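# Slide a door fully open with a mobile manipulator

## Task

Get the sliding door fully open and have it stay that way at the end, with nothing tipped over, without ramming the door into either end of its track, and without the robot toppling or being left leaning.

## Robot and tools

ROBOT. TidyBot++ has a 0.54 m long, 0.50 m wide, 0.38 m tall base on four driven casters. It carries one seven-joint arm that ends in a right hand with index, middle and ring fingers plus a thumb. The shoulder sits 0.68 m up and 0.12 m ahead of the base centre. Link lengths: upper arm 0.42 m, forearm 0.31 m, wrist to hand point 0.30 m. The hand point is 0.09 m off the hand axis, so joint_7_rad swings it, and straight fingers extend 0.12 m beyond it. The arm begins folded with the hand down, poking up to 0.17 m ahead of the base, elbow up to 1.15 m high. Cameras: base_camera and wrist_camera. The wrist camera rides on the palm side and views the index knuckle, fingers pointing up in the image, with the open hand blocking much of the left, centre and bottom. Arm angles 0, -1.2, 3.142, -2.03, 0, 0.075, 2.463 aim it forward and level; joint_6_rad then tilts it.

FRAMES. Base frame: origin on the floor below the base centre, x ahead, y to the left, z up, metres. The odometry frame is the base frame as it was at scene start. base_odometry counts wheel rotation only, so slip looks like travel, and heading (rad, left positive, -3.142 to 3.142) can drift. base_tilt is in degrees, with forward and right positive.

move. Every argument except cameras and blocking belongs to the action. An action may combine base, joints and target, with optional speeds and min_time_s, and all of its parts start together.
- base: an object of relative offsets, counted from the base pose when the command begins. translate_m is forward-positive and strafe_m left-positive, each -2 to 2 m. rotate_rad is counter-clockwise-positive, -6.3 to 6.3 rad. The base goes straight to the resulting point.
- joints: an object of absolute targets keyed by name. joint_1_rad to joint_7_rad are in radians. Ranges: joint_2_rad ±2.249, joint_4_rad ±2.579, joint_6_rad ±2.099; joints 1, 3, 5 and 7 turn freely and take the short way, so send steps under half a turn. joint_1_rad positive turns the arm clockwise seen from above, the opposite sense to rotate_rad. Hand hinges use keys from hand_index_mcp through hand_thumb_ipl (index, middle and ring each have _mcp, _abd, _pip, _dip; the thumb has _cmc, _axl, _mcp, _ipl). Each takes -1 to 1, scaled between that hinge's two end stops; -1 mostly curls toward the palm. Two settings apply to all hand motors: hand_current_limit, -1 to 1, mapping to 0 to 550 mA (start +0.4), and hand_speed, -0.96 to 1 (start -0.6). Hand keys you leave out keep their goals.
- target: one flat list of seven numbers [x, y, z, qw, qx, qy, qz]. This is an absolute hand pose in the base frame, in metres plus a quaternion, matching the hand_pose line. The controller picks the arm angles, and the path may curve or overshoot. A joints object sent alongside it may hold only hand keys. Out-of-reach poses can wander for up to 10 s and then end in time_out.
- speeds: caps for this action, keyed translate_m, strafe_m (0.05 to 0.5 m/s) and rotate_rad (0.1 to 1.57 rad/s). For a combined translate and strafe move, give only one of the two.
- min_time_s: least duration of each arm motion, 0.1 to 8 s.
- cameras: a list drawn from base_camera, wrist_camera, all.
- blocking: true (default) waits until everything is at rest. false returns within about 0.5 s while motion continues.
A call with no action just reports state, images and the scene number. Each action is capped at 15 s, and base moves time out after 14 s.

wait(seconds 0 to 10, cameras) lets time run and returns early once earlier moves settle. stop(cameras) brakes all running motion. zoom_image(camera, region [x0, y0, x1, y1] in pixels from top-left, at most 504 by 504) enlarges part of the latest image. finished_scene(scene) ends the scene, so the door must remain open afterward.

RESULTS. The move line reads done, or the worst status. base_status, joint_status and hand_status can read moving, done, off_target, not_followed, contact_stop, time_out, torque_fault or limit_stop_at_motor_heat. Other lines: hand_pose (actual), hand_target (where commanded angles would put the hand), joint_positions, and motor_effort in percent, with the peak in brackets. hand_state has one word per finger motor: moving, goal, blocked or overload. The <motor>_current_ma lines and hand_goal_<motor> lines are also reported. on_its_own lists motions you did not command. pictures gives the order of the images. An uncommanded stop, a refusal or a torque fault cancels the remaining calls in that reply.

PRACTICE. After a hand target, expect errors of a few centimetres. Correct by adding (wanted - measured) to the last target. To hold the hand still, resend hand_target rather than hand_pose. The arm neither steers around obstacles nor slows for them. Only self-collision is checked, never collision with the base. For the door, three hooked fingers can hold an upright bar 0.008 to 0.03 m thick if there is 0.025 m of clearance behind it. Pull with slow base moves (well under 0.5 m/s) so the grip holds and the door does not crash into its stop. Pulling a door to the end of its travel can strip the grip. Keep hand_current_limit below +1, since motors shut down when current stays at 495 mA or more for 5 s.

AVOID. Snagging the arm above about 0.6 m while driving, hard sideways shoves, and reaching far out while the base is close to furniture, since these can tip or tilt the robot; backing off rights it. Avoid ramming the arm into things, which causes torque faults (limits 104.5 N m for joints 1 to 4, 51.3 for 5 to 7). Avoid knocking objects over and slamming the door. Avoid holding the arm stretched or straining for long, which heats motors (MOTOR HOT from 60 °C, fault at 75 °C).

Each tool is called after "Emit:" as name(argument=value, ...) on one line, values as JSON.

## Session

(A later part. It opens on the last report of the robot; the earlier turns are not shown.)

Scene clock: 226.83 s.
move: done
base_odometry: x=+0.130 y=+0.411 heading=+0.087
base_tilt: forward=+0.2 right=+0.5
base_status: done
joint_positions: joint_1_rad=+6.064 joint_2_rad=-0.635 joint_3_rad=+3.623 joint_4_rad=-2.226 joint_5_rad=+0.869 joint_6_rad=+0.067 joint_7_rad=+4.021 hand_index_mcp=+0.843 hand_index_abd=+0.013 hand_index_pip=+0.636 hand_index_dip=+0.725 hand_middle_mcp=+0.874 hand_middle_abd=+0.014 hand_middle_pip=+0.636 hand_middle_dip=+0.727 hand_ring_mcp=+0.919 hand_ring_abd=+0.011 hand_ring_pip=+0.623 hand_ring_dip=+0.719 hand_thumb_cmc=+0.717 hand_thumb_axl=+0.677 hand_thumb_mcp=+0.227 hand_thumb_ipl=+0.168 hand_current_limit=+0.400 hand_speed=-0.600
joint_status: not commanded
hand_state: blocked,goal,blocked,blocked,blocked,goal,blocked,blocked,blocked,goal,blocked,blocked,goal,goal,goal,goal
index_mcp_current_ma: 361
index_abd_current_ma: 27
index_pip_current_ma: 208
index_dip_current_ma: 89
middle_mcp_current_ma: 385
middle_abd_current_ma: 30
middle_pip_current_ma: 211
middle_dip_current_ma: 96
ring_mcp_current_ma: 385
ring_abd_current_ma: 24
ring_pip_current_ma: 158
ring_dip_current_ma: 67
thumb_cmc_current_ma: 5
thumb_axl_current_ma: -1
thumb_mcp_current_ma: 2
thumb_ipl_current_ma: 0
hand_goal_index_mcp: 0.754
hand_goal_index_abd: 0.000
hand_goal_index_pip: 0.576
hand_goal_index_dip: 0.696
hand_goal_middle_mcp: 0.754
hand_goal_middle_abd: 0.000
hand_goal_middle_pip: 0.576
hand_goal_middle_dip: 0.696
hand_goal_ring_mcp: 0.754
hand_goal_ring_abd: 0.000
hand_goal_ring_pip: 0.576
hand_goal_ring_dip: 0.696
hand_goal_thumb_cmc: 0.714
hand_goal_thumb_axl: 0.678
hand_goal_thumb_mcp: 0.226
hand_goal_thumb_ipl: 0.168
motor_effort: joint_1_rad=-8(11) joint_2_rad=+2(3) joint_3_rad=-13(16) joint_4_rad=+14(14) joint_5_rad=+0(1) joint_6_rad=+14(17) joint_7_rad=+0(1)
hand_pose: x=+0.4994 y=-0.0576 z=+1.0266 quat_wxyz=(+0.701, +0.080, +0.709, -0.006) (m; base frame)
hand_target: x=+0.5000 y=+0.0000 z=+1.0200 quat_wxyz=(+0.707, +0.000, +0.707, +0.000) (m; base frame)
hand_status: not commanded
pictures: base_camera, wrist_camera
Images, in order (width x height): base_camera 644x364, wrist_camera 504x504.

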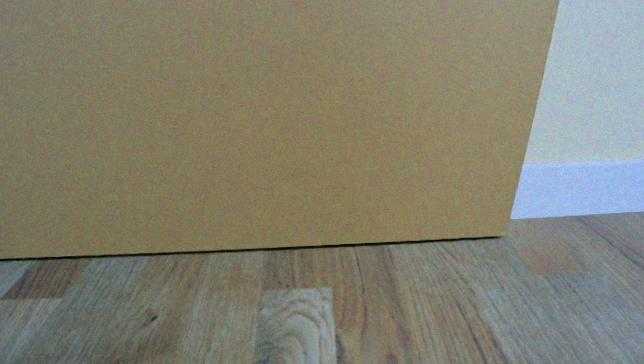

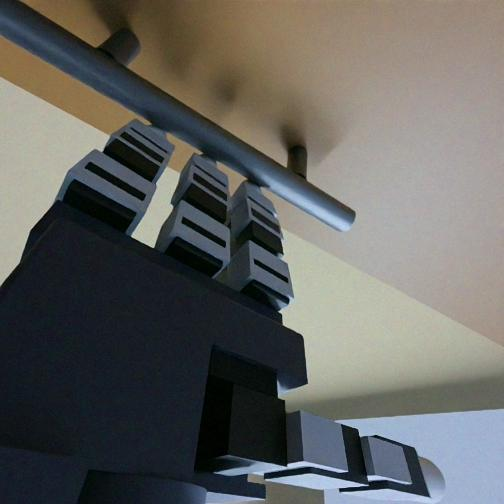

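Emit:
move(base={"strafe_m": -0.17}, speeds={"strafe_m": 0.12}, joints={"hand_index_pip": 0.0, "hand_middle_pip": 0.0, "hand_ring_pip": 0.0, "hand_index_dip": 0.26, "hand_middle_dip": 0.26, "hand_ring_dip": 0.26, "hand_current_limit": 0.75}, cameras=["wrist_camera"])

Emit:
move(base={"translate_m": 0.055}, speeds={"translate_m": 0.06}, cameras=["wrist_camera"])

Scene clock: 256.20 s.
move: done
base_odometry: x=+0.145 y=+0.242 heading=+0.087
base_tilt: forward=+0.2 right=+0.5
base_status: done
joint_positions: joint_1_rad=+6.040 joint_2_rad=-0.629 joint_3_rad=+3.595 joint_4_rad=-2.231 joint_5_rad=+0.871 joint_6_rad=+0.072 joint_7_rad=+4.022 hand_index_mcp=+0.757 hand_index_abd=-0.002 hand_index_pip=+0.003 hand_index_dip=+0.263 hand_middle_mcp=+0.757 hand_middle_abd=-0.002 hand_middle_pip=+0.003 hand_middle_dip=+0.263 hand_ring_mcp=+0.758 hand_ring_abd=-0.005 hand_ring_pip=+0.003 hand_ring_dip=+0.262 hand_thumb_cmc=+0.717 hand_thumb_axl=+0.677 hand_thumb_mcp=+0.227 hand_thumb_ipl=+0.168 hand_current_limit=+0.750 hand_speed=-0.600
joint_status: all done
hand_state: goal,goal,goal,goal,goal,goal,goal,goal,goal,goal,goal,goal,goal,goal,goal,goal
index_mcp_current_ma: 6
index_abd_current_ma: -2
index_pip_current_ma: 5
index_dip_current_ma: 5
middle_mcp_current_ma: 6
middle_abd_current_ma: -3
middle_pip_current_ma: 5
middle_dip_current_ma: 5
ring_mcp_current_ma: 9
ring_abd_current_ma: -8
ring_pip_current_ma: 5
ring_dip_current_ma: 5
thumb_cmc_current_ma: 5
thumb_axl_current_ma: -1
thumb_mcp_current_ma: 2
thumb_ipl_current_ma: 0
hand_goal_index_mcp: 0.754
hand_goal_index_abd: 0.000
hand_goal_index_pip: 0.000
hand_goal_index_dip: 0.260
hand_goal_middle_mcp: 0.754
hand_goal_middle_abd: 0.000
hand_goal_middle_pip: 0.000
hand_goal_middle_dip: 0.260
hand_goal_ring_mcp: 0.754
hand_goal_ring_abd: 0.000
hand_goal_ring_pip: 0.000
hand_goal_ring_dip: 0.260
hand_goal_thumb_cmc: 0.714
hand_goal_thumb_axl: 0.678
hand_goal_thumb_mcp: 0.226
hand_goal_thumb_ipl: 0.168
motor_effort: joint_1_rad=+1(10) joint_2_rad=+0(2) joint_3_rad=-3(15) joint_4_rad=+18(18) joint_5_rad=+0(1) joint_6_rad=+7(19) joint_7_rad=+0(0)
hand_pose: x=+0.5016 y=-0.0317 z=+1.0247 quat_wxyz=(+0.700, +0.054, +0.712, +0.004) (m; base frame)
hand_target: x=+0.5000 y=+0.0000 z=+1.0200 quat_wxyz=(+0.707, +0.000, +0.707, +0.000) (m; base frame)
hand_status: not commanded
pictures: wrist_camera
Images, in order (width x height): wrist_camera 504x504.

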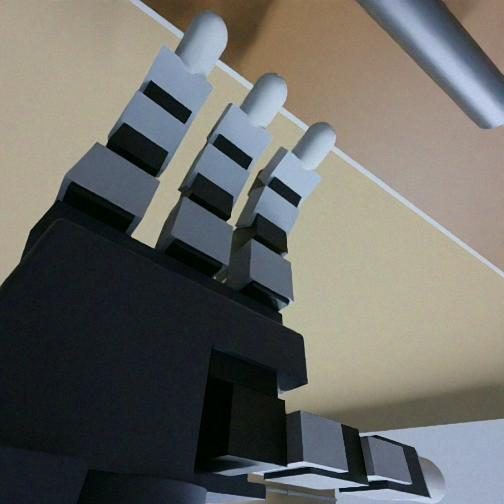

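Scene clock: 257.63 s.
move: done
base_odometry: x=+0.200 y=+0.247 heading=+0.087
base_tilt: forward=+0.2 right=+0.4
base_status: done
joint_positions: joint_1_rad=+6.040 joint_2_rad=-0.629 joint_3_rad=+3.595 joint_4_rad=-2.231 joint_5_rad=+0.871 joint_6_rad=+0.072 joint_7_rad=+4.022 hand_index_mcp=+0.757 hand_index_abd=-0.002 hand_index_pip=+0.003 hand_index_dip=+0.263 hand_middle_mcp=+0.757 hand_middle_abd=-0.002 hand_middle_pip=+0.003 hand_middle_dip=+0.263 hand_ring_mcp=+0.758 hand_ring_abd=-0.005 hand_ring_pip=+0.003 hand_ring_dip=+0.262 hand_thumb_cmc=+0.717 hand_thumb_axl=+0.677 hand_thumb_mcp=+0.227 hand_thumb_ipl=+0.168 hand_current_limit=+0.750 hand_speed=-0.600
joint_status: not commanded
hand_state: goal,goal,goal,goal,goal,goal,goal,goal,goal,goal,goal,goal,goal,goal,goal,goal
index_mcp_current_ma: 6
index_abd_current_ma: -2
index_pip_current_ma: 5
index_dip_current_ma: 5
middle_mcp_current_ma: 6
middle_abd_current_ma: -3
middle_pip_current_ma: 5
middle_dip_current_ma: 5
ring_mcp_current_ma: 9
ring_abd_current_ma: -8
ring_pip_current_ma: 5
ring_dip_current_ma: 4
thumb_cmc_current_ma: 5
thumb_axl_current_ma: -1
thumb_mcp_current_ma: 2
thumb_ipl_current_ma: 0
hand_goal_index_mcp: 0.754
hand_goal_index_abd: 0.000
hand_goal_index_pip: 0.000
hand_goal_index_dip: 0.260
hand_goal_middle_mcp: 0.754
hand_goal_middle_abd: 0.000
hand_goal_middle_pip: 0.000
hand_goal_middle_dip: 0.260
hand_goal_ring_mcp: 0.754
hand_goal_ring_abd: 0.000
hand_goal_ring_pip: 0.000
hand_goal_ring_dip: 0.260
hand_goal_thumb_cmc: 0.714
hand_goal_thumb_axl: 0.678
hand_goal_thumb_mcp: 0.226
hand_goal_thumb_ipl: 0.168
motor_effort: joint_1_rad=+1(1) joint_2_rad=+0(4) joint_3_rad=-3(3) joint_4_rad=+18(18) joint_5_rad=-1(1) joint_6_rad=+8(9) joint_7_rad=+0(0)
hand_pose: x=+0.5017 y=-0.0316 z=+1.0244 quat_wxyz=(+0.700, +0.054, +0.712, +0.005) (m; base frame)
hand_target: x=+0.5000 y=+0.0000 z=+1.0200 quat_wxyz=(+0.707, +0.000, +0.707, +0.000) (m; base frame)
hand_status: not commanded
pictures: wrist_camera
Images, in order (width x height): wrist_camera 504x504.

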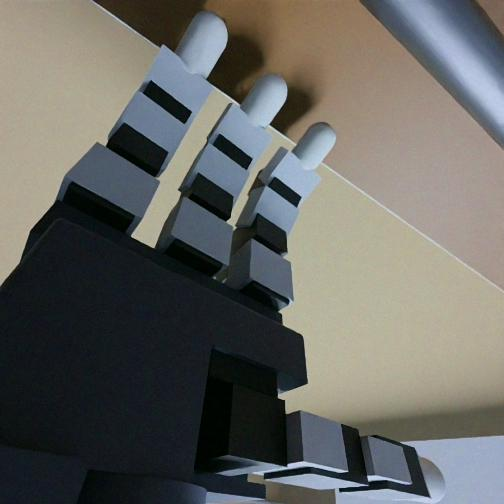

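Emit:
move(base={"strafe_m": 0.06}, speeds={"strafe_m": 0.06}, cameras=["wrist_camera"])

Emit:
move(base={"strafe_m": 0.05}, speeds={"strafe_m": 0.06}, cameras=["wrist_camera"])

Scene clock: 262.77 s.
move: done
base_odometry: x=+0.195 y=+0.307 heading=+0.087
base_tilt: forward=+0.2 right=+0.5
base_status: done
joint_positions: joint_1_rad=+6.040 joint_2_rad=-0.629 joint_3_rad=+3.593 joint_4_rad=-2.231 joint_5_rad=+0.871 joint_6_rad=+0.072 joint_7_rad=+4.022 hand_index_mcp=+0.757 hand_index_abd=-0.002 hand_index_pip=+0.003 hand_index_dip=+0.263 hand_middle_mcp=+0.756 hand_middle_abd=-0.002 hand_middle_pip=+0.003 hand_middle_dip=+0.263 hand_ring_mcp=+0.757 hand_ring_abd=-0.005 hand_ring_pip=+0.003 hand_ring_dip=+0.262 hand_thumb_cmc=+0.717 hand_thumb_axl=+0.677 hand_thumb_mcp=+0.227 hand_thumb_ipl=+0.168 hand_current_limit=+0.750 hand_speed=-0.600
joint_status: not commanded
hand_state: goal,goal,goal,goal,goal,goal,goal,goal,goal,goal,goal,goal,goal,goal,goal,goal
index_mcp_current_ma: 5
index_abd_current_ma: -2
index_pip_current_ma: 5
index_dip_current_ma: 5
middle_mcp_current_ma: 5
middle_abd_current_ma: -3
middle_pip_current_ma: 5
middle_dip_current_ma: 5
ring_mcp_current_ma: 7
ring_abd_current_ma: -8
ring_pip_current_ma: 5
ring_dip_current_ma: 4
thumb_cmc_current_ma: 5
thumb_axl_current_ma: -1
thumb_mcp_current_ma: 2
thumb_ipl_current_ma: 0
hand_goal_index_mcp: 0.754
hand_goal_index_abd: 0.000
hand_goal_index_pip: 0.000
hand_goal_index_dip: 0.260
hand_goal_middle_mcp: 0.754
hand_goal_middle_abd: 0.000
hand_goal_middle_pip: 0.000
hand_goal_middle_dip: 0.260
hand_goal_ring_mcp: 0.754
hand_goal_ring_abd: 0.000
hand_goal_ring_pip: 0.000
hand_goal_ring_dip: 0.260
hand_goal_thumb_cmc: 0.714
hand_goal_thumb_axl: 0.678
hand_goal_thumb_mcp: 0.226
hand_goal_thumb_ipl: 0.168
motor_effort: joint_1_rad=+1(1) joint_2_rad=+0(1) joint_3_rad=-3(4) joint_4_rad=+18(18) joint_5_rad=+0(1) joint_6_rad=+7(8) joint_7_rad=+0(0)
hand_pose: x=+0.5017 y=-0.0308 z=+1.0245 quat_wxyz=(+0.700, +0.053, +0.712, +0.005) (m; base frame)
hand_target: x=+0.5000 y=+0.0000 z=+1.0200 quat_wxyz=(+0.707, +0.000, +0.707, +0.000) (m; base frame)
hand_status: not commanded
pictures: wrist_camera
Images, in order (width x height): wrist_camera 504x504.

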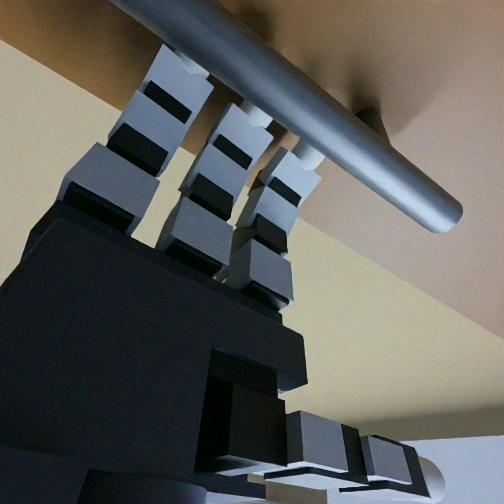

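Scene clock: 264.10 s.
move: done
base_odometry: x=+0.191 y=+0.356 heading=+0.087
base_tilt: forward=+0.2 right=+0.5
base_status: done
joint_positions: joint_1_rad=+6.049 joint_2_rad=-0.629 joint_3_rad=+3.605 joint_4_rad=-2.230 joint_5_rad=+0.872 joint_6_rad=+0.072 joint_7_rad=+4.027 hand_index_mcp=+0.759 hand_index_abd=-0.002 hand_index_pip=+0.004 hand_index_dip=+0.263 hand_middle_mcp=+0.796 hand_middle_abd=+0.005 hand_middle_pip=+0.015 hand_middle_dip=+0.263 hand_ring_mcp=+0.840 hand_ring_abd=+0.010 hand_ring_pip=+0.023 hand_ring_dip=+0.262 hand_thumb_cmc=+0.717 hand_thumb_axl=+0.677 hand_thumb_mcp=+0.227 hand_thumb_ipl=+0.168 hand_current_limit=+0.750 hand_speed=-0.600
joint_status: not commanded
hand_state: goal,goal,goal,goal,blocked,goal,goal,goal,blocked,goal,blocked,goal,goal,goal,goal,goal
index_mcp_current_ma: 12
index_abd_current_ma: -2
index_pip_current_ma: 7
index_dip_current_ma: 5
middle_mcp_current_ma: 146
middle_abd_current_ma: 8
middle_pip_current_ma: 40
middle_dip_current_ma: 5
ring_mcp_current_ma: 350
ring_abd_current_ma: 21
ring_pip_current_ma: 64
ring_dip_current_ma: 4
thumb_cmc_current_ma: 5
thumb_axl_current_ma: -1
thumb_mcp_current_ma: 2
thumb_ipl_current_ma: 0
hand_goal_index_mcp: 0.754
hand_goal_index_abd: 0.000
hand_goal_index_pip: 0.000
hand_goal_index_dip: 0.260
hand_goal_middle_mcp: 0.754
hand_goal_middle_abd: 0.000
hand_goal_middle_pip: 0.000
hand_goal_middle_dip: 0.260
hand_goal_ring_mcp: 0.754
hand_goal_ring_abd: 0.000
hand_goal_ring_pip: 0.000
hand_goal_ring_dip: 0.260
hand_goal_thumb_cmc: 0.714
hand_goal_thumb_axl: 0.678
hand_goal_thumb_mcp: 0.226
hand_goal_thumb_ipl: 0.168
motor_effort: joint_1_rad=-4(7) joint_2_rad=+0(2) joint_3_rad=-8(11) joint_4_rad=+15(18) joint_5_rad=-1(2) joint_6_rad=+11(13) joint_7_rad=+0(1)
hand_pose: x=+0.5017 y=-0.0401 z=+1.0240 quat_wxyz=(+0.700, +0.060, +0.712, -0.002) (m; base frame)
hand_target: x=+0.5000 y=+0.0000 z=+1.0200 quat_wxyz=(+0.707, +0.000, +0.707, +0.000) (m; base frame)
hand_status: not commanded
pictures: wrist_camera
Images, in order (width x height): wrist_camera 504x504.

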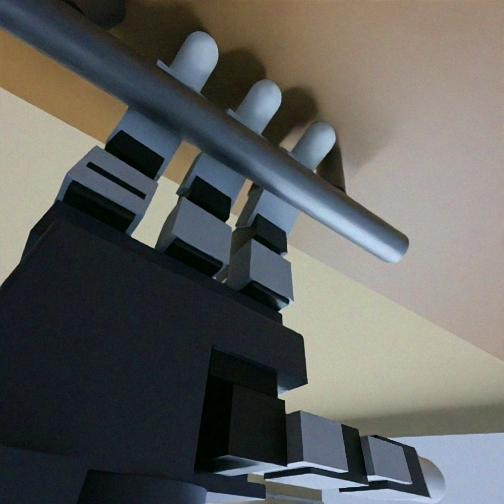

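Emit:
move(base={"strafe_m": 0.04}, speeds={"strafe_m": 0.05}, cameras=["all"])

Scene clock: 267.53 s.
move: done
base_odometry: x=+0.187 y=+0.396 heading=+0.087
base_tilt: forward=+0.2 right=+0.5
base_status: done
joint_positions: joint_1_rad=+6.072 joint_2_rad=-0.625 joint_3_rad=+3.646 joint_4_rad=-2.219 joint_5_rad=+0.872 joint_6_rad=+0.072 joint_7_rad=+4.029 hand_index_mcp=+0.805 hand_index_abd=+0.010 hand_index_pip=+0.030 hand_index_dip=+0.263 hand_middle_mcp=+0.850 hand_middle_abd=+0.016 hand_middle_pip=+0.042 hand_middle_dip=+0.263 hand_ring_mcp=+0.916 hand_ring_abd=+0.016 hand_ring_pip=+0.034 hand_ring_dip=+0.262 hand_thumb_cmc=+0.717 hand_thumb_axl=+0.677 hand_thumb_mcp=+0.227 hand_thumb_ipl=+0.168 hand_current_limit=+0.750 hand_speed=-0.600
joint_status: not commanded
hand_state: blocked,goal,blocked,goal,blocked,goal,blocked,goal,blocked,goal,blocked,goal,goal,goal,goal,goal
index_mcp_current_ma: 183
index_abd_current_ma: 20
index_pip_current_ma: 90
index_dip_current_ma: 5
middle_mcp_current_ma: 399
middle_abd_current_ma: 37
middle_pip_current_ma: 134
middle_dip_current_ma: 5
ring_mcp_current_ma: 481
ring_abd_current_ma: 36
ring_pip_current_ma: 105
ring_dip_current_ma: 4
thumb_cmc_current_ma: 5
thumb_axl_current_ma: -1
thumb_mcp_current_ma: 2
thumb_ipl_current_ma: 0
hand_goal_index_mcp: 0.754
hand_goal_index_abd: 0.000
hand_goal_index_pip: 0.000
hand_goal_index_dip: 0.260
hand_goal_middle_mcp: 0.754
hand_goal_middle_abd: 0.000
hand_goal_middle_pip: 0.000
hand_goal_middle_dip: 0.260
hand_goal_ring_mcp: 0.754
hand_goal_ring_abd: 0.000
hand_goal_ring_pip: 0.000
hand_goal_ring_dip: 0.260
hand_goal_thumb_cmc: 0.714
hand_goal_thumb_axl: 0.678
hand_goal_thumb_mcp: 0.226
hand_goal_thumb_ipl: 0.168
motor_effort: joint_1_rad=-9(13) joint_2_rad=-2(3) joint_3_rad=-16(20) joint_4_rad=+12(15) joint_5_rad=-1(2) joint_6_rad=+17(20) joint_7_rad=-1(1)
hand_pose: x=+0.5021 y=-0.0712 z=+1.0256 quat_wxyz=(+0.699, +0.088, +0.709, -0.016) (m; base frame)
hand_target: x=+0.5000 y=+0.0000 z=+1.0200 quat_wxyz=(+0.707, +0.000, +0.707, +0.000) (m; base frame)
hand_status: not commanded
pictures: base_camera, wrist_camera
Images, in order (width x height): base_camera 644x364, wrist_camera 504x504.

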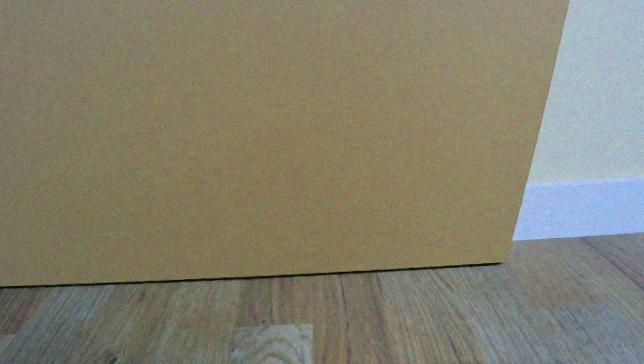

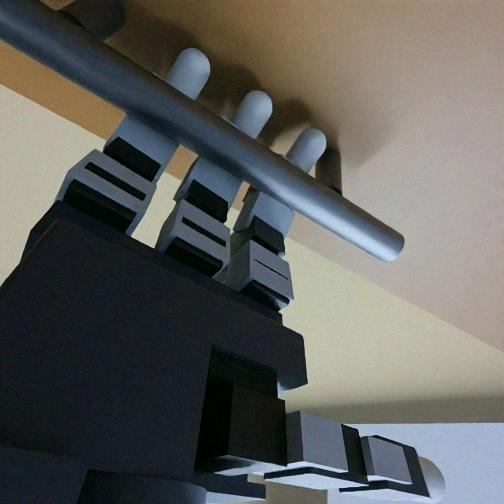

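Emit:
move(base={"strafe_m": 0.04}, speeds={"strafe_m": 0.05}, cameras=["all"])

Scene clock: 272.17 s.
move: done
base_odometry: x=+0.184 y=+0.435 heading=+0.087
base_tilt: forward=+0.2 right=+0.5
base_status: done
joint_positions: joint_1_rad=+6.097 joint_2_rad=-0.612 joint_3_rad=+3.682 joint_4_rad=-2.203 joint_5_rad=+0.872 joint_6_rad=+0.072 joint_7_rad=+4.029 hand_index_mcp=+0.855 hand_index_abd=+0.026 hand_index_pip=+0.065 hand_index_dip=+0.264 hand_middle_mcp=+0.922 hand_middle_abd=+0.023 hand_middle_pip=+0.057 hand_middle_dip=+0.263 hand_ring_mcp=+0.993 hand_ring_abd=+0.020 hand_ring_pip=+0.055 hand_ring_dip=+0.262 hand_thumb_cmc=+0.717 hand_thumb_axl=+0.677 hand_thumb_mcp=+0.227 hand_thumb_ipl=+0.168 hand_current_limit=+0.750 hand_speed=-0.600
joint_status: not commanded
hand_state: blocked,blocked,blocked,goal,blocked,blocked,blocked,goal,blocked,goal,blocked,goal,goal,goal,goal,goal
index_mcp_current_ma: 425
index_abd_current_ma: 65
index_pip_current_ma: 229
index_dip_current_ma: 7
middle_mcp_current_ma: 481
middle_abd_current_ma: 55
middle_pip_current_ma: 195
middle_dip_current_ma: 5
ring_mcp_current_ma: 481
ring_abd_current_ma: 47
ring_pip_current_ma: 190
ring_dip_current_ma: 4
thumb_cmc_current_ma: 5
thumb_axl_current_ma: -1
thumb_mcp_current_ma: 2
thumb_ipl_current_ma: 0
hand_goal_index_mcp: 0.754
hand_goal_index_abd: 0.000
hand_goal_index_pip: 0.000
hand_goal_index_dip: 0.260
hand_goal_middle_mcp: 0.754
hand_goal_middle_abd: 0.000
hand_goal_middle_pip: 0.000
hand_goal_middle_dip: 0.260
hand_goal_ring_mcp: 0.754
hand_goal_ring_abd: 0.000
hand_goal_ring_pip: 0.000
hand_goal_ring_dip: 0.260
hand_goal_thumb_cmc: 0.714
hand_goal_thumb_axl: 0.678
hand_goal_thumb_mcp: 0.226
hand_goal_thumb_ipl: 0.168
motor_effort: joint_1_rad=-14(17) joint_2_rad=-4(5) joint_3_rad=-23(26) joint_4_rad=+9(12) joint_5_rad=+0(1) joint_6_rad=+22(25) joint_7_rad=-1(1)
hand_pose: x=+0.5033 y=-0.1009 z=+1.0276 quat_wxyz=(+0.698, +0.114, +0.707, -0.031) (m; base frame)
hand_target: x=+0.5000 y=+0.0000 z=+1.0200 quat_wxyz=(+0.707, +0.000, +0.707, +0.000) (m; base frame)
hand_status: not commanded
pictures: base_camera, wrist_camera
Images, in order (width x height): base_camera 644x364, wrist_camera 504x504.

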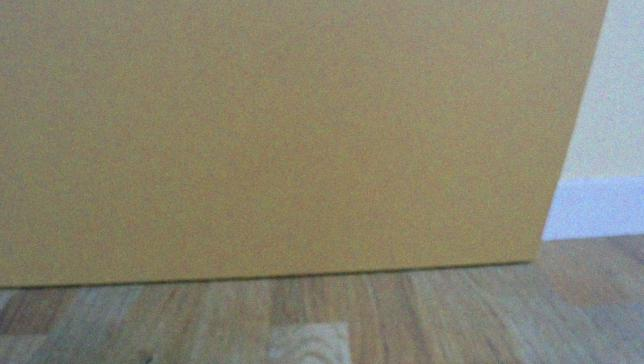

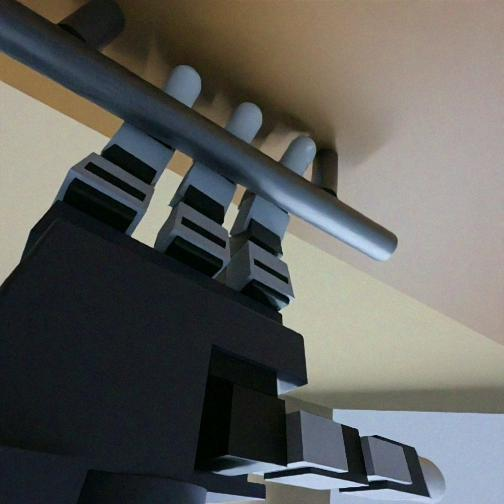

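Emit:
move(base={"strafe_m": 0.04}, speeds={"strafe_m": 0.05}, cameras=["all"])

Scene clock: 279.70 s.
move: time_out
base_odometry: x=+0.181 y=+0.474 heading=+0.084
base_tilt: forward=+0.2 right=+0.5
base_status: strafe_m time_out (by the wheels' count: +0.038 of +0.040)
joint_positions: joint_1_rad=+6.120 joint_2_rad=-0.591 joint_3_rad=+3.716 joint_4_rad=-2.182 joint_5_rad=+0.872 joint_6_rad=+0.072 joint_7_rad=+4.035 hand_index_mcp=+0.868 hand_index_abd=+0.038 hand_index_pip=+0.081 hand_index_dip=+0.269 hand_middle_mcp=+0.938 hand_middle_abd=+0.033 hand_middle_pip=+0.074 hand_middle_dip=+0.268 hand_ring_mcp=+0.993 hand_ring_abd=+0.035 hand_ring_pip=+0.104 hand_ring_dip=+0.262 hand_thumb_cmc=+0.717 hand_thumb_axl=+0.677 hand_thumb_mcp=+0.227 hand_thumb_ipl=+0.168 hand_current_limit=+0.750 hand_speed=-0.600
joint_status: not commanded
hand_state: blocked,blocked,blocked,goal,blocked,blocked,blocked,goal,blocked,blocked,blocked,goal,goal,goal,goal,goal
index_mcp_current_ma: 481
index_abd_current_ma: 103
index_pip_current_ma: 299
index_dip_current_ma: 21
middle_mcp_current_ma: 481
middle_abd_current_ma: 86
middle_pip_current_ma: 269
middle_dip_current_ma: 17
ring_mcp_current_ma: 481
ring_abd_current_ma: 92
ring_pip_current_ma: 404
ring_dip_current_ma: 4
thumb_cmc_current_ma: 5
thumb_axl_current_ma: -1
thumb_mcp_current_ma: 2
thumb_ipl_current_ma: 0
hand_goal_index_mcp: 0.754
hand_goal_index_abd: 0.000
hand_goal_index_pip: 0.000
hand_goal_index_dip: 0.260
hand_goal_middle_mcp: 0.754
hand_goal_middle_abd: 0.000
hand_goal_middle_pip: 0.000
hand_goal_middle_dip: 0.260
hand_goal_ring_mcp: 0.754
hand_goal_ring_abd: 0.000
hand_goal_ring_pip: 0.000
hand_goal_ring_dip: 0.260
hand_goal_thumb_cmc: 0.714
hand_goal_thumb_axl: 0.678
hand_goal_thumb_mcp: 0.226
hand_goal_thumb_ipl: 0.168
motor_effort: joint_1_rad=-17(22) joint_2_rad=-5(9) joint_3_rad=-27(33) joint_4_rad=+6(10) joint_5_rad=+0(1) joint_6_rad=+23(30) joint_7_rad=-1(2)
hand_pose: x=+0.5057 y=-0.1298 z=+1.0283 quat_wxyz=(+0.694, +0.135, +0.706, -0.050) (m; base frame)
hand_target: x=+0.5000 y=+0.0000 z=+1.0200 quat_wxyz=(+0.707, +0.000, +0.707, +0.000) (m; base frame)
hand_status: not commanded
pictures: base_camera, wrist_camera
Images, in order (width x height): base_camera 644x364, wrist_camera 504x504.

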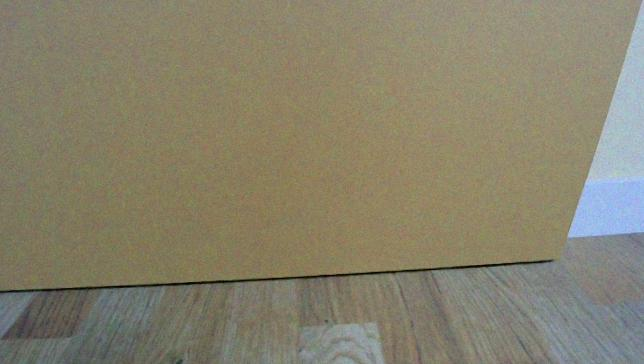

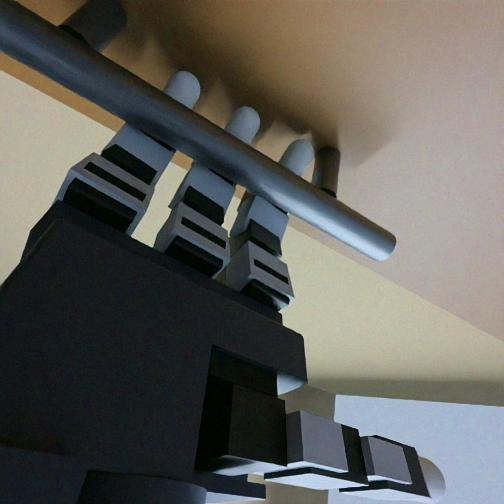

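Emit:
move(base={"strafe_m": 0.12}, speeds={"strafe_m": 0.08}, cameras=["all"])

Scene clock: 288.07 s.
move: time_out
base_odometry: x=+0.171 y=+0.591 heading=+0.080
base_tilt: forward=+0.2 right=+0.5
base_status: strafe_m time_out (by the wheels' count: +0.118 of +0.120)
joint_positions: joint_1_rad=+6.145 joint_2_rad=-0.581 joint_3_rad=+3.745 joint_4_rad=-2.166 joint_5_rad=+0.874 joint_6_rad=+0.071 joint_7_rad=+4.040 hand_index_mcp=+0.932 hand_index_abd=+0.046 hand_index_pip=+0.094 hand_index_dip=+0.281 hand_middle_mcp=+0.990 hand_middle_abd=+0.043 hand_middle_pip=+0.107 hand_middle_dip=+0.285 hand_ring_mcp=+0.994 hand_ring_abd=+0.043 hand_ring_pip=+0.250 hand_ring_dip=+0.263 hand_thumb_cmc=+0.717 hand_thumb_axl=+0.677 hand_thumb_mcp=+0.227 hand_thumb_ipl=+0.168 hand_current_limit=+0.750 hand_speed=-0.600
joint_status: not commanded
hand_state: blocked,blocked,blocked,blocked,blocked,blocked,blocked,blocked,blocked,blocked,blocked,goal,goal,goal,goal,goal
index_mcp_current_ma: 481
index_abd_current_ma: 130
index_pip_current_ma: 359
index_dip_current_ma: 59
middle_mcp_current_ma: 481
middle_abd_current_ma: 120
middle_pip_current_ma: 419
middle_dip_current_ma: 71
ring_mcp_current_ma: 481
ring_abd_current_ma: 118
ring_pip_current_ma: 481
ring_dip_current_ma: 7
thumb_cmc_current_ma: 5
thumb_axl_current_ma: -1
thumb_mcp_current_ma: 2
thumb_ipl_current_ma: 0
hand_goal_index_mcp: 0.754
hand_goal_index_abd: 0.000
hand_goal_index_pip: 0.000
hand_goal_index_dip: 0.260
hand_goal_middle_mcp: 0.754
hand_goal_middle_abd: 0.000
hand_goal_middle_pip: 0.000
hand_goal_middle_dip: 0.260
hand_goal_ring_mcp: 0.754
hand_goal_ring_abd: 0.000
hand_goal_ring_pip: 0.000
hand_goal_ring_dip: 0.260
hand_goal_thumb_cmc: 0.714
hand_goal_thumb_axl: 0.678
hand_goal_thumb_mcp: 0.226
hand_goal_thumb_ipl: 0.168
motor_effort: joint_1_rad=-20(26) joint_2_rad=-6(11) joint_3_rad=-31(39) joint_4_rad=+6(8) joint_5_rad=+0(2) joint_6_rad=+27(33) joint_7_rad=-2(3)
hand_pose: x=+0.5029 y=-0.1568 z=+1.0297 quat_wxyz=(+0.691, +0.155, +0.702, -0.069) (m; base frame)
hand_target: x=+0.5000 y=+0.0000 z=+1.0200 quat_wxyz=(+0.707, +0.000, +0.707, +0.000) (m; base frame)
hand_status: not commanded
pictures: base_camera, wrist_camera
Images, in order (width x height): base_camera 644x364, wrist_camera 504x504.

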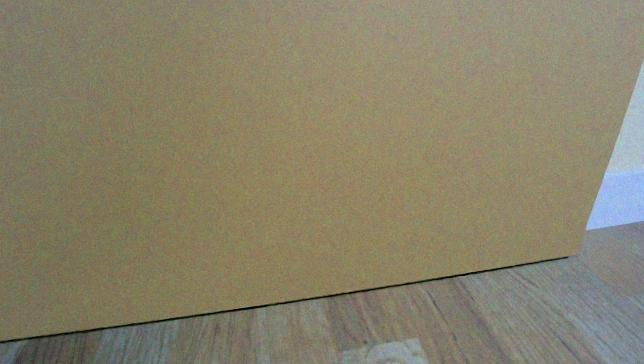

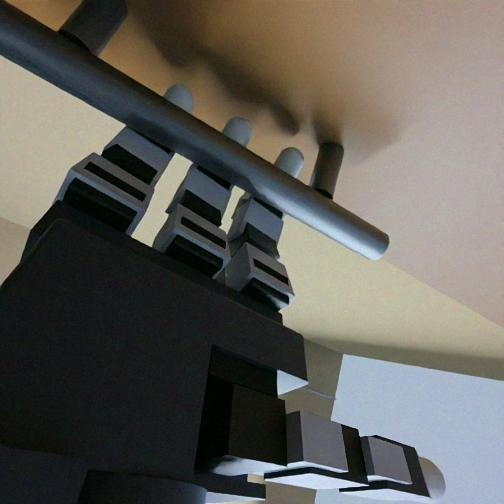

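Emit:
zoom_image(camera="base_camera", region=[480, 80, 644, 300])

Scaled by 2.291.

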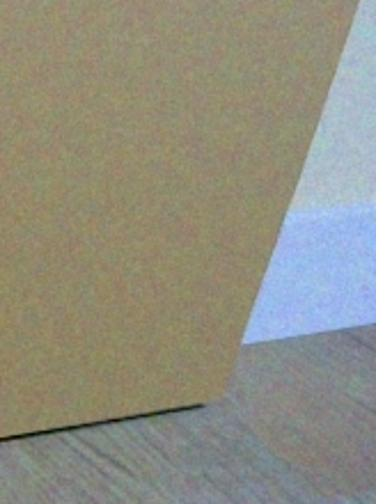

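Emit:
move(base={"strafe_m": -0.15}, speeds={"strafe_m": 0.1}, cameras=["all"])

Scene clock: 305.53 s.
move: done
base_odometry: x=+0.183 y=+0.441 heading=+0.081
base_tilt: forward=+0.2 right=+0.5
base_status: done
joint_positions: joint_1_rad=+6.041 joint_2_rad=-0.611 joint_3_rad=+3.599 joint_4_rad=-2.229 joint_5_rad=+0.875 joint_6_rad=+0.071 joint_7_rad=+4.040 hand_index_mcp=+0.757 hand_index_abd=-0.001 hand_index_pip=+0.003 hand_index_dip=+0.263 hand_middle_mcp=+0.757 hand_middle_abd=-0.001 hand_middle_pip=+0.003 hand_middle_dip=+0.263 hand_ring_mcp=+0.758 hand_ring_abd=-0.001 hand_ring_pip=+0.003 hand_ring_dip=+0.262 hand_thumb_cmc=+0.717 hand_thumb_axl=+0.677 hand_thumb_mcp=+0.227 hand_thumb_ipl=+0.168 hand_current_limit=+0.750 hand_speed=-0.600
joint_status: not commanded
hand_state: goal,goal,goal,goal,goal,goal,goal,goal,goal,goal,goal,goal,goal,goal,goal,goal
index_mcp_current_ma: 6
index_abd_current_ma: -1
index_pip_current_ma: 6
index_dip_current_ma: 5
middle_mcp_current_ma: 6
middle_abd_current_ma: -1
middle_pip_current_ma: 5
middle_dip_current_ma: 5
ring_mcp_current_ma: 9
ring_abd_current_ma: -1
ring_pip_current_ma: 5
ring_dip_current_ma: 5
thumb_cmc_current_ma: 5
thumb_axl_current_ma: -1
thumb_mcp_current_ma: 2
thumb_ipl_current_ma: 0
hand_goal_index_mcp: 0.754
hand_goal_index_abd: 0.000
hand_goal_index_pip: 0.000
hand_goal_index_dip: 0.260
hand_goal_middle_mcp: 0.754
hand_goal_middle_abd: 0.000
hand_goal_middle_pip: 0.000
hand_goal_middle_dip: 0.260
hand_goal_ring_mcp: 0.754
hand_goal_ring_abd: 0.000
hand_goal_ring_pip: 0.000
hand_goal_ring_dip: 0.260
hand_goal_thumb_cmc: 0.714
hand_goal_thumb_axl: 0.678
hand_goal_thumb_mcp: 0.226
hand_goal_thumb_ipl: 0.168
motor_effort: joint_1_rad=+1(20) joint_2_rad=+0(7) joint_3_rad=-3(31) joint_4_rad=+18(18) joint_5_rad=+0(2) joint_6_rad=+7(28) joint_7_rad=+0(2)
hand_pose: x=+0.5078 y=-0.0326 z=+1.0168 quat_wxyz=(+0.694, +0.048, +0.718, -0.006) (m; base frame)
hand_target: x=+0.5000 y=+0.0000 z=+1.0200 quat_wxyz=(+0.707, +0.000, +0.707, +0.000) (m; base frame)
hand_status: not commanded
pictures: base_camera, wrist_camera
Images, in order (width x height): base_camera 644x364, wrist_camera 504x504.

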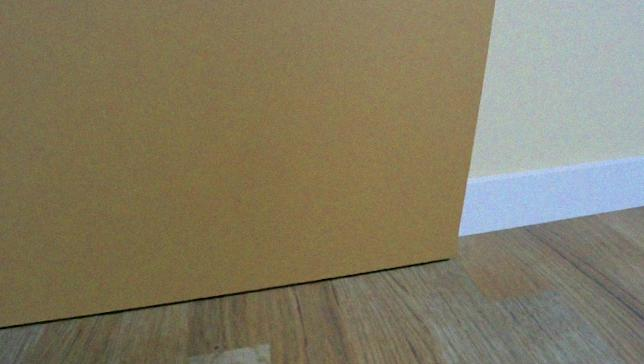

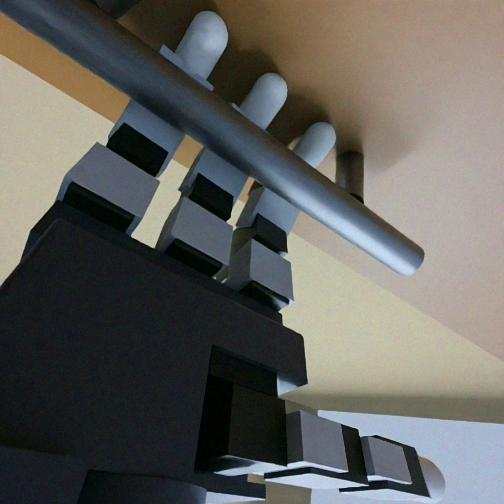

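Emit:
move(base={"strafe_m": -0.13}, speeds={"strafe_m": 0.15})

Emit:
move(base={"translate_m": -0.5}, speeds={"translate_m": 0.3}, cameras=["all"])

Emit:
move(joints={"joint_1_rad": -0.2, "joint_2_rad": -1.2, "joint_3_rad": 3.142, "joint_4_rad": -2.03, "joint_5_rad": 0, "joint_6_rad": 0.3, "joint_7_rad": 2.463}, min_time_s=3, cameras=["all"])

Scene clock: 315.97 s.
move: done
base_odometry: x=+0.193 y=+0.311 heading=+0.082
base_tilt: forward=+0.2 right=+0.5
base_status: done
joint_positions: joint_1_rad=+6.041 joint_2_rad=-0.611 joint_3_rad=+3.593 joint_4_rad=-2.230 joint_5_rad=+0.875 joint_6_rad=+0.071 joint_7_rad=+4.040 hand_index_mcp=+0.756 hand_index_abd=-0.001 hand_index_pip=+0.003 hand_index_dip=+0.263 hand_middle_mcp=+0.756 hand_middle_abd=-0.001 hand_middle_pip=+0.002 hand_middle_dip=+0.263 hand_ring_mcp=+0.757 hand_ring_abd=-0.001 hand_ring_pip=+0.003 hand_ring_dip=+0.262 hand_thumb_cmc=+0.717 hand_thumb_axl=+0.677 hand_thumb_mcp=+0.227 hand_thumb_ipl=+0.168 hand_current_limit=+0.750 hand_speed=-0.600
joint_status: not commanded
hand_state: goal,goal,goal,goal,goal,goal,goal,goal,goal,goal,goal,goal,goal,goal,goal,goal
index_mcp_current_ma: 4
index_abd_current_ma: -1
index_pip_current_ma: 5
index_dip_current_ma: 5
middle_mcp_current_ma: 4
middle_abd_current_ma: -1
middle_pip_current_ma: 4
middle_dip_current_ma: 5
ring_mcp_current_ma: 5
ring_abd_current_ma: -1
ring_pip_current_ma: 5
ring_dip_current_ma: 4
thumb_cmc_current_ma: 5
thumb_axl_current_ma: -1
thumb_mcp_current_ma: 2
thumb_ipl_current_ma: 0
hand_goal_index_mcp: 0.754
hand_goal_index_abd: 0.000
hand_goal_index_pip: 0.000
hand_goal_index_dip: 0.260
hand_goal_middle_mcp: 0.754
hand_goal_middle_abd: 0.000
hand_goal_middle_pip: 0.000
hand_goal_middle_dip: 0.260
hand_goal_ring_mcp: 0.754
hand_goal_ring_abd: 0.000
hand_goal_ring_pip: 0.000
hand_goal_ring_dip: 0.260
hand_goal_thumb_cmc: 0.714
hand_goal_thumb_axl: 0.678
hand_goal_thumb_mcp: 0.226
hand_goal_thumb_ipl: 0.168
motor_effort: joint_1_rad=+0(1) joint_2_rad=+0(1) joint_3_rad=-3(4) joint_4_rad=+18(18) joint_5_rad=-1(1) joint_6_rad=+7(8) joint_7_rad=+0(0)
hand_pose: x=+0.5076 y=-0.0298 z=+1.0164 quat_wxyz=(+0.694, +0.045, +0.718, -0.006) (m; base frame)
hand_target: x=+0.5000 y=+0.0000 z=+1.0200 quat_wxyz=(+0.707, +0.000, +0.707, +0.000) (m; base frame)
hand_status: not commanded
pictures: none

Scene clock: 318.60 s.
move: done
base_odometry: x=-0.305 y=+0.270 heading=+0.082
base_tilt: forward=+0.2 right=+0.5
base_status: done
joint_positions: joint_1_rad=+6.040 joint_2_rad=-0.614 joint_3_rad=+3.593 joint_4_rad=-2.230 joint_5_rad=+0.875 joint_6_rad=+0.071 joint_7_rad=+4.040 hand_index_mcp=+0.756 hand_index_abd=-0.001 hand_index_pip=+0.003 hand_index_dip=+0.263 hand_middle_mcp=+0.756 hand_middle_abd=-0.001 hand_middle_pip=+0.002 hand_middle_dip=+0.263 hand_ring_mcp=+0.757 hand_ring_abd=-0.001 hand_ring_pip=+0.003 hand_ring_dip=+0.262 hand_thumb_cmc=+0.717 hand_thumb_axl=+0.677 hand_thumb_mcp=+0.227 hand_thumb_ipl=+0.168 hand_current_limit=+0.750 hand_speed=-0.600
joint_status: not commanded
hand_state: goal,goal,goal,goal,goal,goal,goal,goal,goal,goal,goal,goal,goal,goal,goal,goal
index_mcp_current_ma: 4
index_abd_current_ma: -2
index_pip_current_ma: 5
index_dip_current_ma: 5
middle_mcp_current_ma: 4
middle_abd_current_ma: -1
middle_pip_current_ma: 4
middle_dip_current_ma: 5
ring_mcp_current_ma: 5
ring_abd_current_ma: -1
ring_pip_current_ma: 5
ring_dip_current_ma: 4
thumb_cmc_current_ma: 5
thumb_axl_current_ma: -1
thumb_mcp_current_ma: 2
thumb_ipl_current_ma: 0
hand_goal_index_mcp: 0.754
hand_goal_index_abd: 0.000
hand_goal_index_pip: 0.000
hand_goal_index_dip: 0.260
hand_goal_middle_mcp: 0.754
hand_goal_middle_abd: 0.000
hand_goal_middle_pip: 0.000
hand_goal_middle_dip: 0.260
hand_goal_ring_mcp: 0.754
hand_goal_ring_abd: 0.000
hand_goal_ring_pip: 0.000
hand_goal_ring_dip: 0.260
hand_goal_thumb_cmc: 0.714
hand_goal_thumb_axl: 0.678
hand_goal_thumb_mcp: 0.226
hand_goal_thumb_ipl: 0.168
motor_effort: joint_1_rad=+1(2) joint_2_rad=+0(3) joint_3_rad=-3(3) joint_4_rad=+18(18) joint_5_rad=+0(1) joint_6_rad=+6(8) joint_7_rad=+0(0)
hand_pose: x=+0.5066 y=-0.0296 z=+1.0172 quat_wxyz=(+0.695, +0.045, +0.718, -0.005) (m; base frame)
hand_target: x=+0.5000 y=+0.0000 z=+1.0200 quat_wxyz=(+0.707, +0.000, +0.707, +0.000) (m; base frame)
hand_status: not commanded
pictures: base_camera, wrist_camera
Images, in order (width x height): base_camera 644x364, wrist_camera 504x504.

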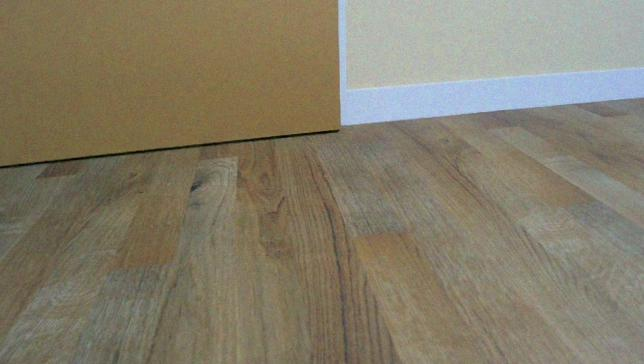

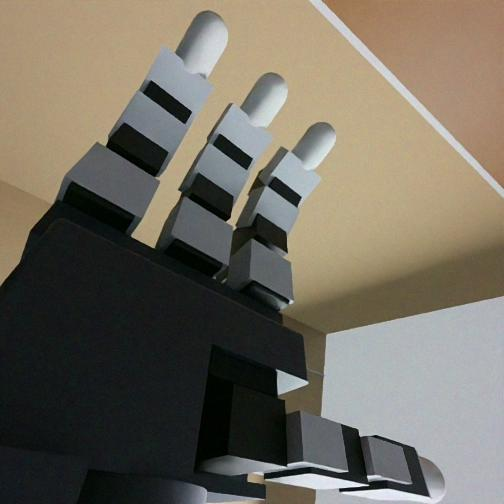

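Scene clock: 322.27 s.
move: done
base_odometry: x=-0.305 y=+0.270 heading=+0.082
base_tilt: forward=+0.2 right=+0.5
base_status: not commanded
joint_positions: joint_1_rad=+6.060 joint_2_rad=-1.185 joint_3_rad=+3.163 joint_4_rad=-2.049 joint_5_rad=+0.038 joint_6_rad=+0.245 joint_7_rad=+2.503 hand_index_mcp=+0.759 hand_index_abd=-0.001 hand_index_pip=+0.002 hand_index_dip=+0.262 hand_middle_mcp=+0.758 hand_middle_abd=-0.001 hand_middle_pip=+0.002 hand_middle_dip=+0.262 hand_ring_mcp=+0.760 hand_ring_abd=-0.001 hand_ring_pip=+0.002 hand_ring_dip=+0.262 hand_thumb_cmc=+0.719 hand_thumb_axl=+0.677 hand_thumb_mcp=+0.228 hand_thumb_ipl=+0.168 hand_current_limit=+0.750 hand_speed=-0.600
joint_status: all done
hand_state: goal,goal,goal,goal,goal,goal,goal,goal,goal,goal,goal,goal,goal,goal,goal,goal
index_mcp_current_ma: 10
index_abd_current_ma: -2
index_pip_current_ma: 4
index_dip_current_ma: 4
middle_mcp_current_ma: 9
middle_abd_current_ma: -1
middle_pip_current_ma: 4
middle_dip_current_ma: 4
ring_mcp_current_ma: 13
ring_abd_current_ma: -1
ring_pip_current_ma: 4
ring_dip_current_ma: 4
thumb_cmc_current_ma: 12
thumb_axl_current_ma: -1
thumb_mcp_current_ma: 3
thumb_ipl_current_ma: 0
hand_goal_index_mcp: 0.754
hand_goal_index_abd: 0.000
hand_goal_index_pip: 0.000
hand_goal_index_dip: 0.260
hand_goal_middle_mcp: 0.754
hand_goal_middle_abd: 0.000
hand_goal_middle_pip: 0.000
hand_goal_middle_dip: 0.260
hand_goal_ring_mcp: 0.754
hand_goal_ring_abd: 0.000
hand_goal_ring_pip: 0.000
hand_goal_ring_dip: 0.260
hand_goal_thumb_cmc: 0.714
hand_goal_thumb_axl: 0.678
hand_goal_thumb_mcp: 0.226
hand_goal_thumb_ipl: 0.168
motor_effort: joint_1_rad=+1(1) joint_2_rad=+15(18) joint_3_rad=+0(5) joint_4_rad=+13(20) joint_5_rad=+1(2) joint_6_rad=+4(10) joint_7_rad=+0(1)
hand_pose: x=+0.1139 y=-0.0783 z=+1.3223 quat_wxyz=(+0.346, +0.256, +0.166, +0.887) (m; base frame)
hand_target: x=+0.0813 y=-0.0790 z=+1.3328 quat_wxyz=(+0.327, +0.224, +0.136, +0.908) (m; base frame)
hand_status: not commanded
pictures: base_camera, wrist_camera
Images, in order (width x height): base_camera 644x364, wrist_camera 504x504.

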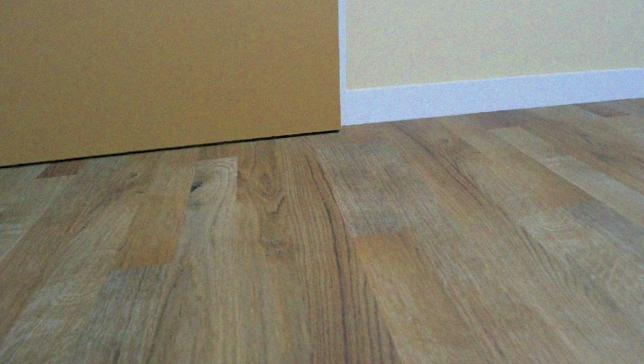

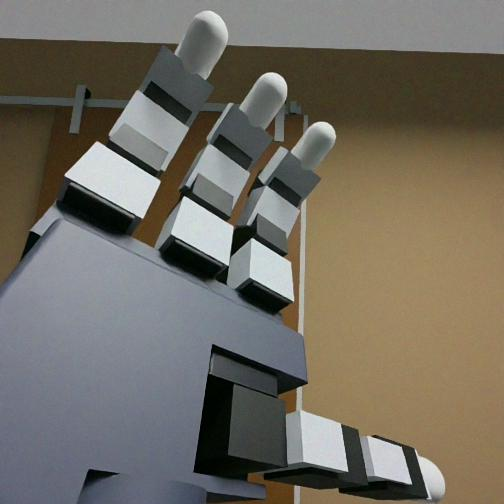

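Emit:
move(base={"rotate_rad": 0.13}, cameras=["base_camera"])

Emit:
zoom_image(camera="base_camera", region=[242, 80, 402, 160])

Emit:
move(base={"strafe_m": 0.35}, joints={"joint_1_rad": 0.0, "joint_6_rad": -0.1}, cameras=["all"])

Emit:
zoom_image(camera="base_camera", region=[242, 80, 402, 160])

Scene clock: 352.37 s.
move: done
base_odometry: x=-0.305 y=+0.270 heading=+0.212
base_tilt: forward=+0.2 right=+0.5
base_status: done
joint_positions: joint_1_rad=+6.062 joint_2_rad=-1.185 joint_3_rad=+3.163 joint_4_rad=-2.049 joint_5_rad=+0.037 joint_6_rad=+0.246 joint_7_rad=+2.503 hand_index_mcp=+0.759 hand_index_abd=-0.001 hand_index_pip=+0.002 hand_index_dip=+0.262 hand_middle_mcp=+0.758 hand_middle_abd=-0.001 hand_middle_pip=+0.002 hand_middle_dip=+0.262 hand_ring_mcp=+0.760 hand_ring_abd=-0.001 hand_ring_pip=+0.002 hand_ring_dip=+0.262 hand_thumb_cmc=+0.719 hand_thumb_axl=+0.677 hand_thumb_mcp=+0.228 hand_thumb_ipl=+0.168 hand_current_limit=+0.750 hand_speed=-0.600
joint_status: not commanded
hand_state: goal,goal,goal,goal,goal,goal,goal,goal,goal,goal,goal,goal,goal,goal,goal,goal
index_mcp_current_ma: 10
index_abd_current_ma: -2
index_pip_current_ma: 4
index_dip_current_ma: 4
middle_mcp_current_ma: 9
middle_abd_current_ma: -1
middle_pip_current_ma: 4
middle_dip_current_ma: 4
ring_mcp_current_ma: 13
ring_abd_current_ma: -1
ring_pip_current_ma: 4
ring_dip_current_ma: 4
thumb_cmc_current_ma: 12
thumb_axl_current_ma: -1
thumb_mcp_current_ma: 4
thumb_ipl_current_ma: 0
hand_goal_index_mcp: 0.754
hand_goal_index_abd: 0.000
hand_goal_index_pip: 0.000
hand_goal_index_dip: 0.260
hand_goal_middle_mcp: 0.754
hand_goal_middle_abd: 0.000
hand_goal_middle_pip: 0.000
hand_goal_middle_dip: 0.260
hand_goal_ring_mcp: 0.754
hand_goal_ring_abd: 0.000
hand_goal_ring_pip: 0.000
hand_goal_ring_dip: 0.260
hand_goal_thumb_cmc: 0.714
hand_goal_thumb_axl: 0.678
hand_goal_thumb_mcp: 0.226
hand_goal_thumb_ipl: 0.168
motor_effort: joint_1_rad=+1(1) joint_2_rad=+16(16) joint_3_rad=+0(1) joint_4_rad=+13(13) joint_5_rad=+0(1) joint_6_rad=+5(6) joint_7_rad=+0(1)
hand_pose: x=+0.1137 y=-0.0782 z=+1.3223 quat_wxyz=(+0.347, +0.256, +0.165, +0.887) (m; base frame)
hand_target: x=+0.0813 y=-0.0790 z=+1.3328 quat_wxyz=(+0.327, +0.224, +0.136, +0.908) (m; base frame)
hand_status: not commanded
pictures: base_camera
Images, in order (width x height): base_camera 644x364.

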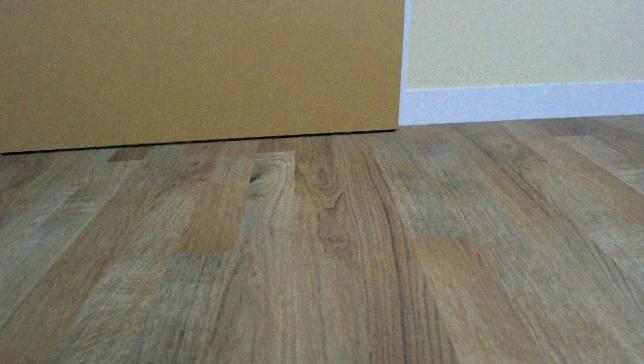

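Scaled by 3.150.

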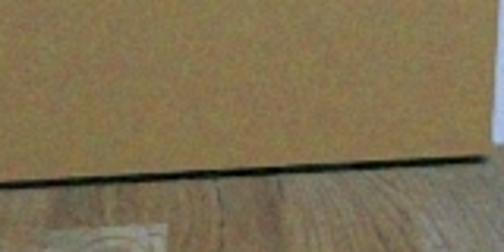

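Scene clock: 354.43 s.
move: done
base_odometry: x=-0.379 y=+0.613 heading=+0.213
base_tilt: forward=+0.2 right=+0.4
base_status: done
joint_positions: joint_1_rad=+6.266 joint_2_rad=-1.185 joint_3_rad=+3.155 joint_4_rad=-2.047 joint_5_rad=+0.036 joint_6_rad=-0.034 joint_7_rad=+2.503 hand_index_mcp=+0.759 hand_index_abd=-0.001 hand_index_pip=+0.002 hand_index_dip=+0.262 hand_middle_mcp=+0.758 hand_middle_abd=-0.001 hand_middle_pip=+0.002 hand_middle_dip=+0.262 hand_ring_mcp=+0.760 hand_ring_abd=-0.001 hand_ring_pip=+0.002 hand_ring_dip=+0.262 hand_thumb_cmc=+0.719 hand_thumb_axl=+0.677 hand_thumb_mcp=+0.228 hand_thumb_ipl=+0.168 hand_current_limit=+0.750 hand_speed=-0.600
joint_status: all done
hand_state: goal,goal,goal,goal,goal,goal,goal,goal,goal,goal,goal,goal,goal,goal,goal,goal
index_mcp_current_ma: 10
index_abd_current_ma: -1
index_pip_current_ma: 4
index_dip_current_ma: 4
middle_mcp_current_ma: 9
middle_abd_current_ma: -1
middle_pip_current_ma: 3
middle_dip_current_ma: 4
ring_mcp_current_ma: 13
ring_abd_current_ma: -1
ring_pip_current_ma: 3
ring_dip_current_ma: 4
thumb_cmc_current_ma: 12
thumb_axl_current_ma: -1
thumb_mcp_current_ma: 4
thumb_ipl_current_ma: 0
hand_goal_index_mcp: 0.754
hand_goal_index_abd: 0.000
hand_goal_index_pip: 0.000
hand_goal_index_dip: 0.260
hand_goal_middle_mcp: 0.754
hand_goal_middle_abd: 0.000
hand_goal_middle_pip: 0.000
hand_goal_middle_dip: 0.260
hand_goal_ring_mcp: 0.754
hand_goal_ring_abd: 0.000
hand_goal_ring_pip: 0.000
hand_goal_ring_dip: 0.260
hand_goal_thumb_cmc: 0.714
hand_goal_thumb_axl: 0.678
hand_goal_thumb_mcp: 0.226
hand_goal_thumb_ipl: 0.168
motor_effort: joint_1_rad=+1(3) joint_2_rad=+15(17) joint_3_rad=+0(2) joint_4_rad=+14(15) joint_5_rad=+0(1) joint_6_rad=+6(8) joint_7_rad=+0(1)
hand_pose: x=+0.1686 y=-0.0726 z=+1.2768 quat_wxyz=(+0.412, +0.385, +0.199, +0.801) (m; base frame)
hand_target: x=+0.1694 y=-0.0699 z=+1.2683 quat_wxyz=(+0.386, +0.405, +0.193, +0.806) (m; base frame)
hand_status: not commanded
pictures: base_camera, wrist_camera
Images, in order (width x height): base_camera 644x364, wrist_camera 504x504.

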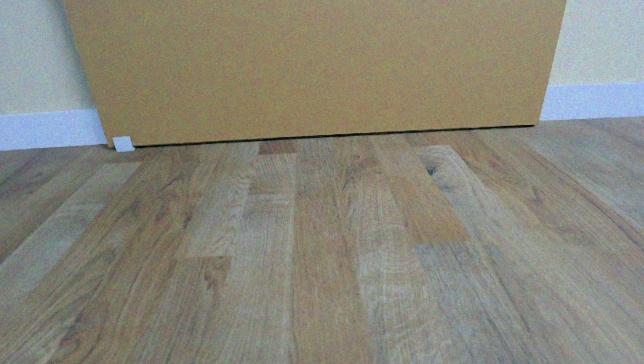

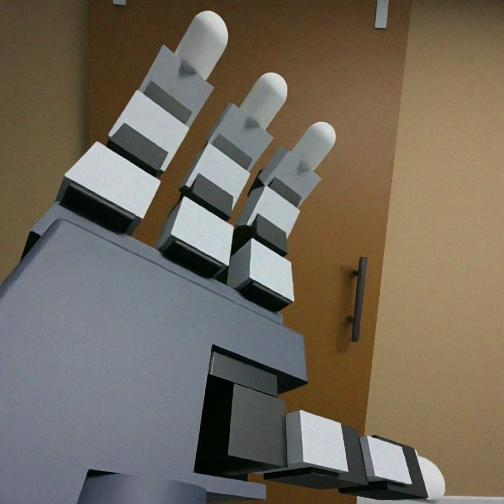

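Scaled by 3.150.

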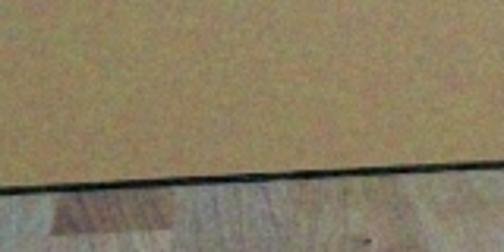

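Emit:
zoom_image(camera="wrist_camera", region=[300, 220, 460, 380])

Emit:
zoom_image(camera="base_camera", region=[60, 80, 220, 200])

Emit:
zoom_image(camera="wrist_camera", region=[80, 0, 504, 100])

Scaled by 3.150 from the camera's 504x504 image, which has a finer 720x720 frame.

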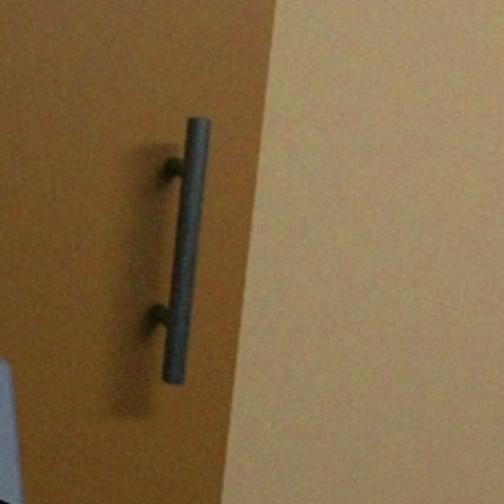

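Scaled by 3.150.

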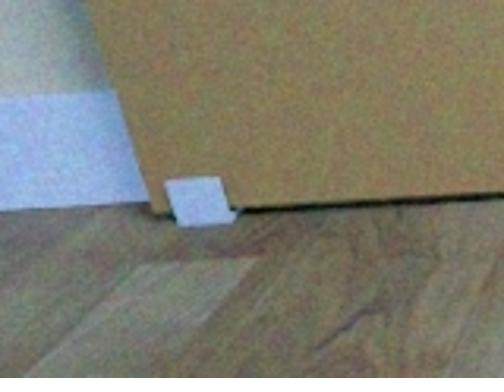

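Scaled by 1.189 from the camera's 504x504 image, which has a finer 720x720 frame.

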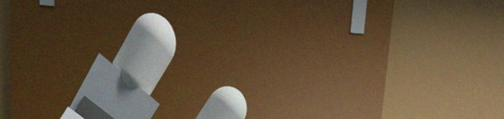

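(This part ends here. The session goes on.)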